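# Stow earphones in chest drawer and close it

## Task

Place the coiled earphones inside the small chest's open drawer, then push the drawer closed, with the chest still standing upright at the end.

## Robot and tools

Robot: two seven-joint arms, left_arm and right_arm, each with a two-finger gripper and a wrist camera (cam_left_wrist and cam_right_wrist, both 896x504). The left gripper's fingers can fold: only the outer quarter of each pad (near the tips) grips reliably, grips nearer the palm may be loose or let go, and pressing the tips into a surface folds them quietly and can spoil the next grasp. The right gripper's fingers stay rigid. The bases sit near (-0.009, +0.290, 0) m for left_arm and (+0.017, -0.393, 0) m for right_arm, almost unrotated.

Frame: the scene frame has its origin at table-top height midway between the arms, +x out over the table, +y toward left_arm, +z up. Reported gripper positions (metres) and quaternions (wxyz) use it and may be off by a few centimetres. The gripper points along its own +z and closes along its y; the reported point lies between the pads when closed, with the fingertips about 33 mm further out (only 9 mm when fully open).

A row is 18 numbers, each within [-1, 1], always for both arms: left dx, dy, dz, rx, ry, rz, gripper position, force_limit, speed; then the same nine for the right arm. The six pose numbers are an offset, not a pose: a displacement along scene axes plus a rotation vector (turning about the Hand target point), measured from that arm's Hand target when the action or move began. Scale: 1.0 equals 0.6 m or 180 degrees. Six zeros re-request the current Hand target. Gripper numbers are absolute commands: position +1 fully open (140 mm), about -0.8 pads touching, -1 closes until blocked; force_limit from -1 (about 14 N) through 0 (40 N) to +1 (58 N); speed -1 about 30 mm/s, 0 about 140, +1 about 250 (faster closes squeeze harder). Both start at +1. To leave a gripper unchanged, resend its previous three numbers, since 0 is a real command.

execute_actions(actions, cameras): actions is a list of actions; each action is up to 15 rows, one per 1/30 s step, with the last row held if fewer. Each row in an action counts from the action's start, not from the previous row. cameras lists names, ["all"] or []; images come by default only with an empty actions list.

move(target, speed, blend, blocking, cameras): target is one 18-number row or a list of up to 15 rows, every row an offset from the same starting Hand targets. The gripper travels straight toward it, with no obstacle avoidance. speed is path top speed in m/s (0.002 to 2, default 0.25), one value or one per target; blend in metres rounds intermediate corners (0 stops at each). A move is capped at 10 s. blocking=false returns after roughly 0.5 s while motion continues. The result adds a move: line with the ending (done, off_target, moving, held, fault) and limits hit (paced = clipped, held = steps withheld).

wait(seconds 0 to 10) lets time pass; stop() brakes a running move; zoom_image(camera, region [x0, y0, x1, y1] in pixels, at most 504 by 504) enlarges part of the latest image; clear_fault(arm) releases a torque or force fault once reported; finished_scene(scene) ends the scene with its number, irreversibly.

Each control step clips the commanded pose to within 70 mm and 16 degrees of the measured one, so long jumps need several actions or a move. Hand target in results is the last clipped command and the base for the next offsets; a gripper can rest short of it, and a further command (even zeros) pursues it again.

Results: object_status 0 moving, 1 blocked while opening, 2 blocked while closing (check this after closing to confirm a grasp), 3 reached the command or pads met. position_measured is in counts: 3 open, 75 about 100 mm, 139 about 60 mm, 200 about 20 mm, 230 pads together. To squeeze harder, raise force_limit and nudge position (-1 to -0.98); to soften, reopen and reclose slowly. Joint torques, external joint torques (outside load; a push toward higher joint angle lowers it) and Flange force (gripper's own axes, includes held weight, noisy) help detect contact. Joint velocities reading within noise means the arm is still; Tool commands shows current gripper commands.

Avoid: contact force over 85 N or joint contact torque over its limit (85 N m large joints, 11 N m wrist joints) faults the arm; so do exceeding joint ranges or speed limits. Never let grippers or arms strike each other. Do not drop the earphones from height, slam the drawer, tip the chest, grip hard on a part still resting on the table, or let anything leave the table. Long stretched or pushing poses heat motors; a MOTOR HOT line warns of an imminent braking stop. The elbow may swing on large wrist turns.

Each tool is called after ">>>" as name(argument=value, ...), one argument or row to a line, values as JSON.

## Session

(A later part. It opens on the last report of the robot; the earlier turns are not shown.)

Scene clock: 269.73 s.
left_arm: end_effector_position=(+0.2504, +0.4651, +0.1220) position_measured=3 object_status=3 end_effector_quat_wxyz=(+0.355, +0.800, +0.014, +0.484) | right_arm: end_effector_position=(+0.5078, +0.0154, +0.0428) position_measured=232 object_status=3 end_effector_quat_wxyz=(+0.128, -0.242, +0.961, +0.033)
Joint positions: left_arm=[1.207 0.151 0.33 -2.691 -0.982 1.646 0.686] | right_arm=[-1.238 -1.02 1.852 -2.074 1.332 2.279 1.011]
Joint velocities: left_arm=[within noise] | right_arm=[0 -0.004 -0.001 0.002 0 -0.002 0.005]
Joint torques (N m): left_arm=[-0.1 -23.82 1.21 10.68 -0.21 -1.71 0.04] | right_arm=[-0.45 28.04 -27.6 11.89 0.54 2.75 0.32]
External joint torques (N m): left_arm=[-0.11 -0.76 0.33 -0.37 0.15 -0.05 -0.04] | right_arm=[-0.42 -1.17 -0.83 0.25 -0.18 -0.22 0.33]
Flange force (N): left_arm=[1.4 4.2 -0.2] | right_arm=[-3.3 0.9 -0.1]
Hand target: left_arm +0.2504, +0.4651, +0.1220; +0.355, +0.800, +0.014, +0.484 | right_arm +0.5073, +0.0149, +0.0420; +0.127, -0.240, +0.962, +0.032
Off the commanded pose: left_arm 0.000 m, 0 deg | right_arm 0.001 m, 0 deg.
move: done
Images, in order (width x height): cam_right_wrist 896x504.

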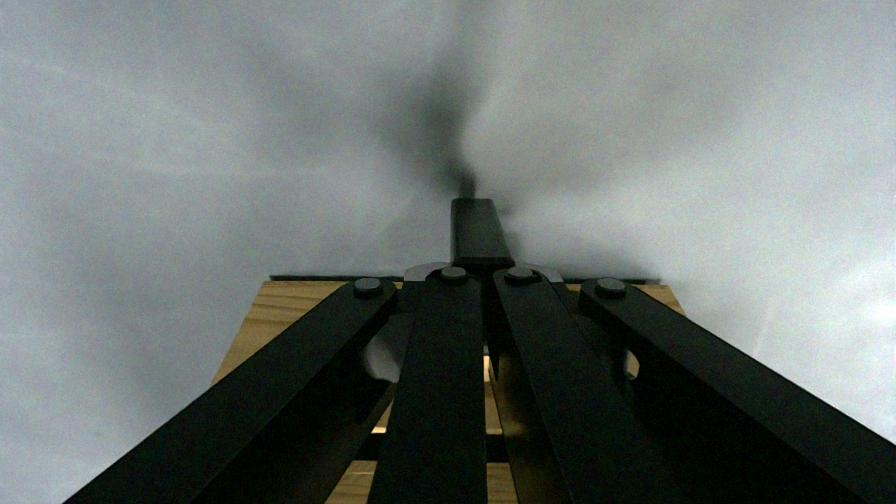

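>>> move(
  target=[0,0,0,0,0,0,1,1,1,0.0162,0.0086,0,0,0,0,-1,-1,-0.5],
  speed=0.03,
  cameras=["cam_right_wrist"],
)

Scene clock: 275.50 s.
left_arm: end_effector_position=(+0.2504, +0.4651, +0.1220) position_measured=3 object_status=3 end_effector_quat_wxyz=(+0.355, +0.800, +0.014, +0.484) | right_arm: end_effector_position=(+0.5175, +0.0206, +0.0428) position_measured=232 object_status=3 end_effector_quat_wxyz=(+0.128, -0.242, +0.961, +0.033)
Joint positions: left_arm=[1.207 0.151 0.33 -2.691 -0.982 1.646 0.686] | right_arm=[-1.269 -1.036 1.86 -2.035 1.329 2.267 1.019]
Joint velocities: left_arm=[within noise] | right_arm=[-0.003 -0.001 0.001 0.001 0 -0.004 0.004]
Joint torques (N m): left_arm=[-0.1 -23.87 1.25 10.68 -0.22 -1.71 0.07] | right_arm=[-0.19 29.01 -27.95 11.18 0.57 2.79 0.15]
External joint torques (N m): left_arm=[-0.09 -0.72 0.4 -0.45 0.14 -0.04 -0.01] | right_arm=[-0.16 -1.35 -0.81 -0.41 -0.17 -0.19 0.15]
Flange force (N): left_arm=[1.2 4.4 -0.2] | right_arm=[-0.4 0.4 -0.8]
Hand target: left_arm +0.2504, +0.4651, +0.1220; +0.355, +0.800, +0.014, +0.484 | right_arm +0.5170, +0.0201, +0.0420; +0.127, -0.240, +0.962, +0.032
Off the commanded pose: left_arm 0.000 m, 0 deg | right_arm 0.001 m, 0 deg.
move: done
Images, in order (width x height): cam_right_wrist 896x504.

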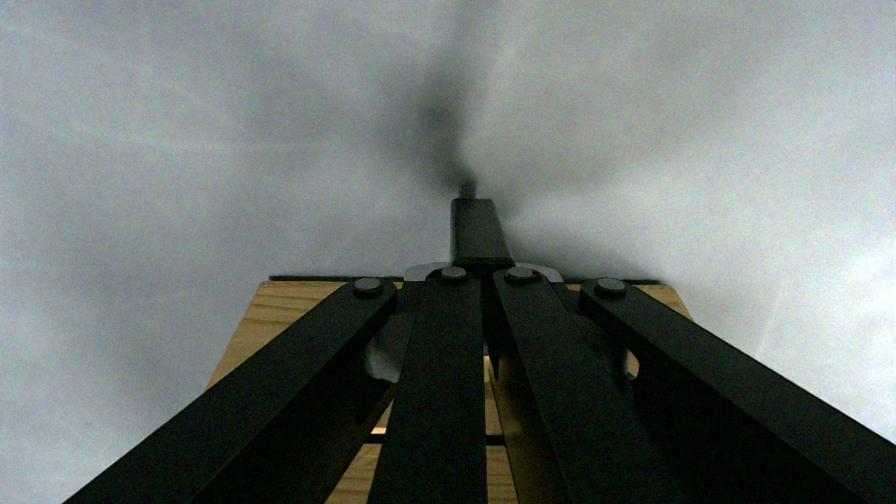

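>>> move(
  target=[0,0,0,0,0,0,1,1,1,0.0081,0.0043,0,0,0,0,-1,-1,-0.5],
  speed=0.025,
  cameras=["cam_right_wrist"],
)

Scene clock: 281.27 s.
left_arm: end_effector_position=(+0.2504, +0.4651, +0.1220) position_measured=3 object_status=3 end_effector_quat_wxyz=(+0.355, +0.800, +0.014, +0.484) | right_arm: end_effector_position=(+0.5222, +0.0232, +0.0427) position_measured=232 object_status=3 end_effector_quat_wxyz=(+0.128, -0.242, +0.961, +0.033)
Joint positions: left_arm=[1.207 0.151 0.33 -2.691 -0.982 1.646 0.686] | right_arm=[-1.284 -1.045 1.863 -2.016 1.329 2.259 1.023]
Joint velocities: left_arm=[within noise] | right_arm=[-0.002 -0.002 -0.001 0.003 0.001 -0.003 0.003]
Joint torques (N m): left_arm=[-0.09 -23.89 1.23 10.76 -0.2 -1.7 0.11] | right_arm=[-0.34 30.66 -28.25 11.4 0.64 2.77 0.24]
External joint torques (N m): left_arm=[-0.12 -0.86 0.33 -0.28 0.16 -0.05 0.03] | right_arm=[-0.31 -0.24 -0.94 -0.16 -0.11 -0.21 0.24]
Flange force (N): left_arm=[1.5 4.3 -0.3] | right_arm=[-0.8 0.1 -1.9]
Hand target: left_arm +0.2504, +0.4651, +0.1220; +0.355, +0.800, +0.014, +0.484 | right_arm +0.5219, +0.0227, +0.0420; +0.127, -0.240, +0.962, +0.032
Off the commanded pose: left_arm 0.000 m, 0 deg | right_arm 0.001 m, 0 deg.
move: done
Images, in order (width x height): cam_right_wrist 896x504.

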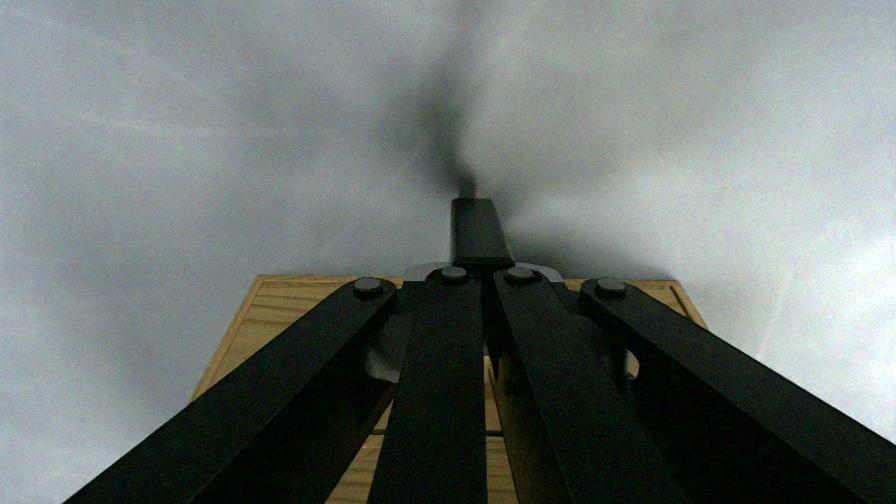

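>>> move(
  target=[0,0,0,0,0,0,1,1,1,0.0044,0.0023,0,0,0,0,-1,-1,-0.5],
  speed=0.02,
  cameras=["cam_right_wrist"],
)

Scene clock: 283.93 s.
left_arm: end_effector_position=(+0.2504, +0.4651, +0.1220) position_measured=3 object_status=3 end_effector_quat_wxyz=(+0.355, +0.800, +0.014, +0.484) | right_arm: end_effector_position=(+0.5235, +0.0242, +0.0416) position_measured=232 object_status=3 end_effector_quat_wxyz=(+0.126, -0.243, +0.961, +0.033)
Joint positions: left_arm=[1.207 0.151 0.33 -2.691 -0.982 1.646 0.686] | right_arm=[-1.291 -1.051 1.864 -2.006 1.329 2.251 1.026]
Joint velocities: left_arm=[within noise] | right_arm=[0 -0.005 -0.001 0.004 0 -0.003 0]
Joint torques (N m): left_arm=[-0.11 -23.83 1.26 10.72 -0.21 -1.7 0.06] | right_arm=[-0.13 30.47 -28.86 12.14 0.93 3.25 0.29]
External joint torques (N m): left_arm=[-0.08 -0.68 0.42 -0.43 0.15 -0.03 -0.02] | right_arm=[-0.17 -0.75 -1.45 0.59 0.18 0.28 0.29]
Flange force (N): left_arm=[1.1 4.2 -0.3] | right_arm=[-2.5 0.9 -0.7]
Hand target: left_arm +0.2504, +0.4651, +0.1220; +0.355, +0.800, +0.014, +0.484 | right_arm +0.5245, +0.0241, +0.0420; +0.127, -0.240, +0.962, +0.032
Off the commanded pose: left_arm 0.000 m, 0 deg | right_arm 0.001 m, 0 deg.
move: done
Images, in order (width x height): cam_right_wrist 896x504.

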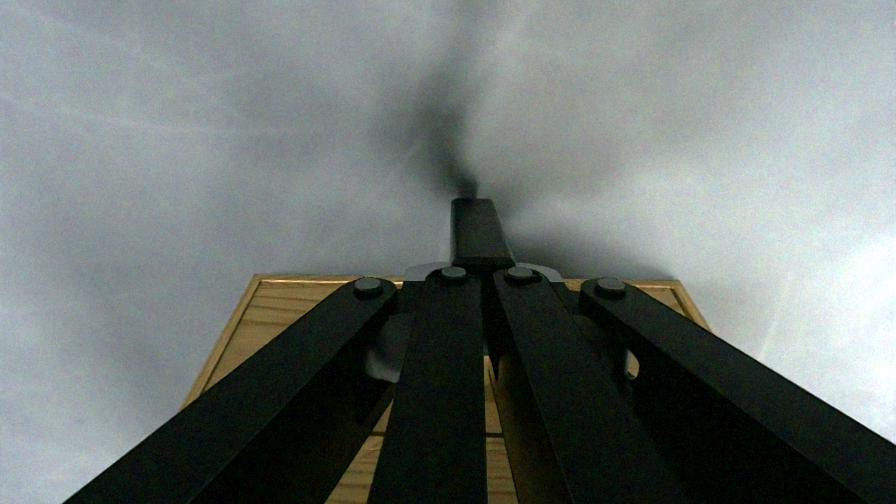

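>>> move(
  target=[0,0,0,0,0,0,1,1,1,0.0044,0.0023,0,0,0,0,-1,-1,-0.5],
  speed=0.02,
  cameras=["cam_right_wrist"],
)

Scene clock: 288.17 s.
left_arm: end_effector_position=(+0.2504, +0.4651, +0.1220) position_measured=3 object_status=3 end_effector_quat_wxyz=(+0.355, +0.800, +0.014, +0.484) | right_arm: end_effector_position=(+0.5241, +0.0246, +0.0399) position_measured=232 object_status=3 end_effector_quat_wxyz=(+0.123, -0.243, +0.962, +0.032)
Joint positions: left_arm=[1.207 0.151 0.33 -2.691 -0.982 1.646 0.686] | right_arm=[-1.298 -1.059 1.864 -1.996 1.329 2.24 1.027]
Joint torques (N m): left_arm=[-0.09 -23.87 1.22 10.72 -0.2 -1.71 0.07] | right_arm=[-0.71 30.93 -29.49 12.52 1.28 3.62 0.22]
External joint torques (N m): left_arm=[-0.08 -0.72 0.36 -0.4 0.16 -0.04 -0.01] | right_arm=[-0.94 -0.47 -2.09 1.04 0.53 0.68 0.23]
Flange force (N): left_arm=[1.2 4.2 -0.2] | right_arm=[-4.7 -0.1 0.4]
Hand target: left_arm +0.2504, +0.4651, +0.1220; +0.355, +0.800, +0.014, +0.484 | right_arm +0.5271, +0.0254, +0.0420; +0.127, -0.240, +0.962, +0.032
Off the commanded pose: left_arm 0.000 m, 0 deg | right_arm 0.004 m, 1 deg.
move: off_target (right_arm)
Images, in order (width x height): cam_right_wrist 896x504.

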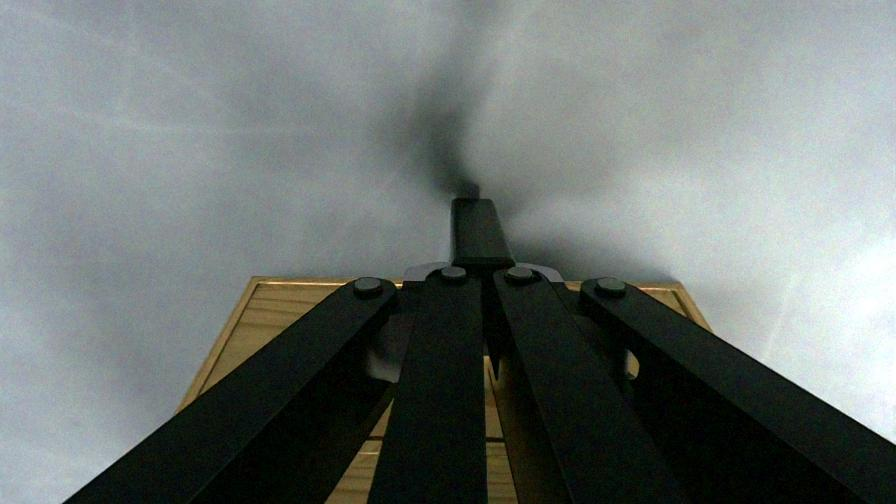

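>>> move(
  target=[
    [0,0,0,0,0,0,1,1,1,-0.03,-0.016,0.004,0,0,0,-1,-1,-0.5],
    [0,0,0,0,0,0,1,1,1,-0.11,-0.06,0.02,0,0,0,-1,-1,-0.5],
    [0,0,0,0,0,0,1,1,1,-0.13,-0.07,0.4,0,0,0,-1,-1,-0.5],
  ],
  speed=[0.05,0.15,0.25],
  blend=[0.005,0.02,0],
  cameras=["cam_right_wrist"],
)

Scene clock: 294.43 s.
left_arm: end_effector_position=(+0.2504, +0.4651, +0.1220) position_measured=3 object_status=3 end_effector_quat_wxyz=(+0.355, +0.800, +0.014, +0.484) | right_arm: end_effector_position=(+0.4491, -0.0155, +0.2815) position_measured=232 object_status=3 end_effector_quat_wxyz=(+0.127, -0.244, +0.961, +0.033)
Joint positions: left_arm=[1.207 0.151 0.33 -2.691 -0.982 1.646 0.686] | right_arm=[-0.831 -0.906 1.227 -2.12 0.942 1.911 1.175]
Joint velocities: left_arm=[within noise] | right_arm=[-0.001 0 0 0 0 -0.003 0.006]
Joint torques (N m): left_arm=[-0.05 -23.87 1.24 10.74 -0.22 -1.72 0.05] | right_arm=[-0.24 14.87 -25.3 16.64 0.93 2.8 0.24]
External joint torques (N m): left_arm=[-0.06 -0.67 0.36 -0.42 0.15 -0.06 -0.03] | right_arm=[-0.26 -0.48 -1.38 -0.29 -0.01 -0.2 0.24]
Flange force (N): left_arm=[1.2 4.1 -0.2] | right_arm=[3.4 -0.5 -3.1]
Hand target: left_arm +0.2504, +0.4651, +0.1220; +0.355, +0.800, +0.014, +0.484 | right_arm +0.4491, -0.0166, +0.2820; +0.127, -0.240, +0.962, +0.032
Off the commanded pose: left_arm 0.000 m, 0 deg | right_arm 0.001 m, 0 deg.
move: done
Images, in order (width x height): cam_right_wrist 896x504.

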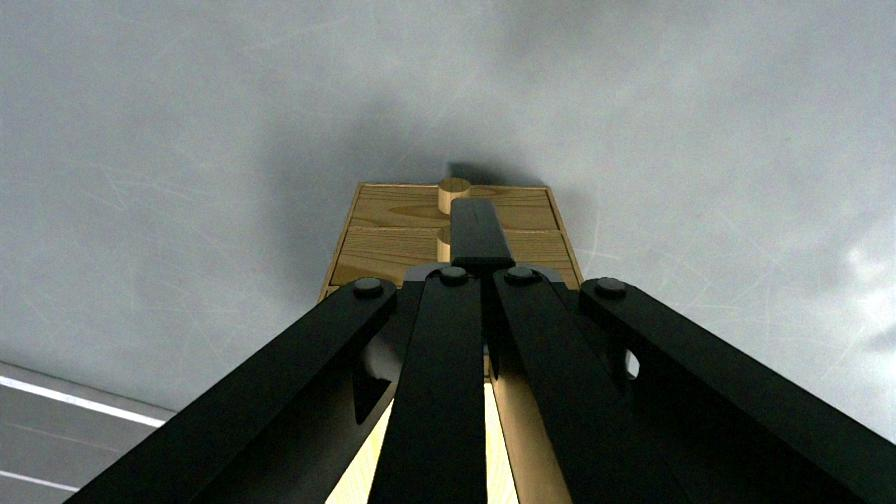

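>>> zoom_image(
  camera="cam_right_wrist",
  region=[310, 150, 590, 300],
)

Scaled by 1.800 from the camera's 896x504 image, which has a finer 1280x720 frame.

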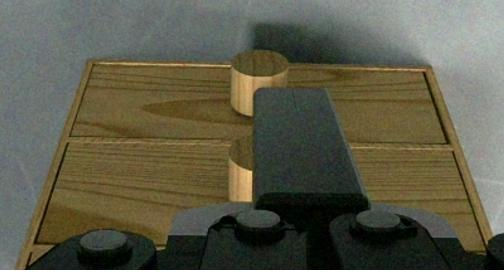

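>>> finished_scene(
  scene=2,
)

The scene is finished: the task was done.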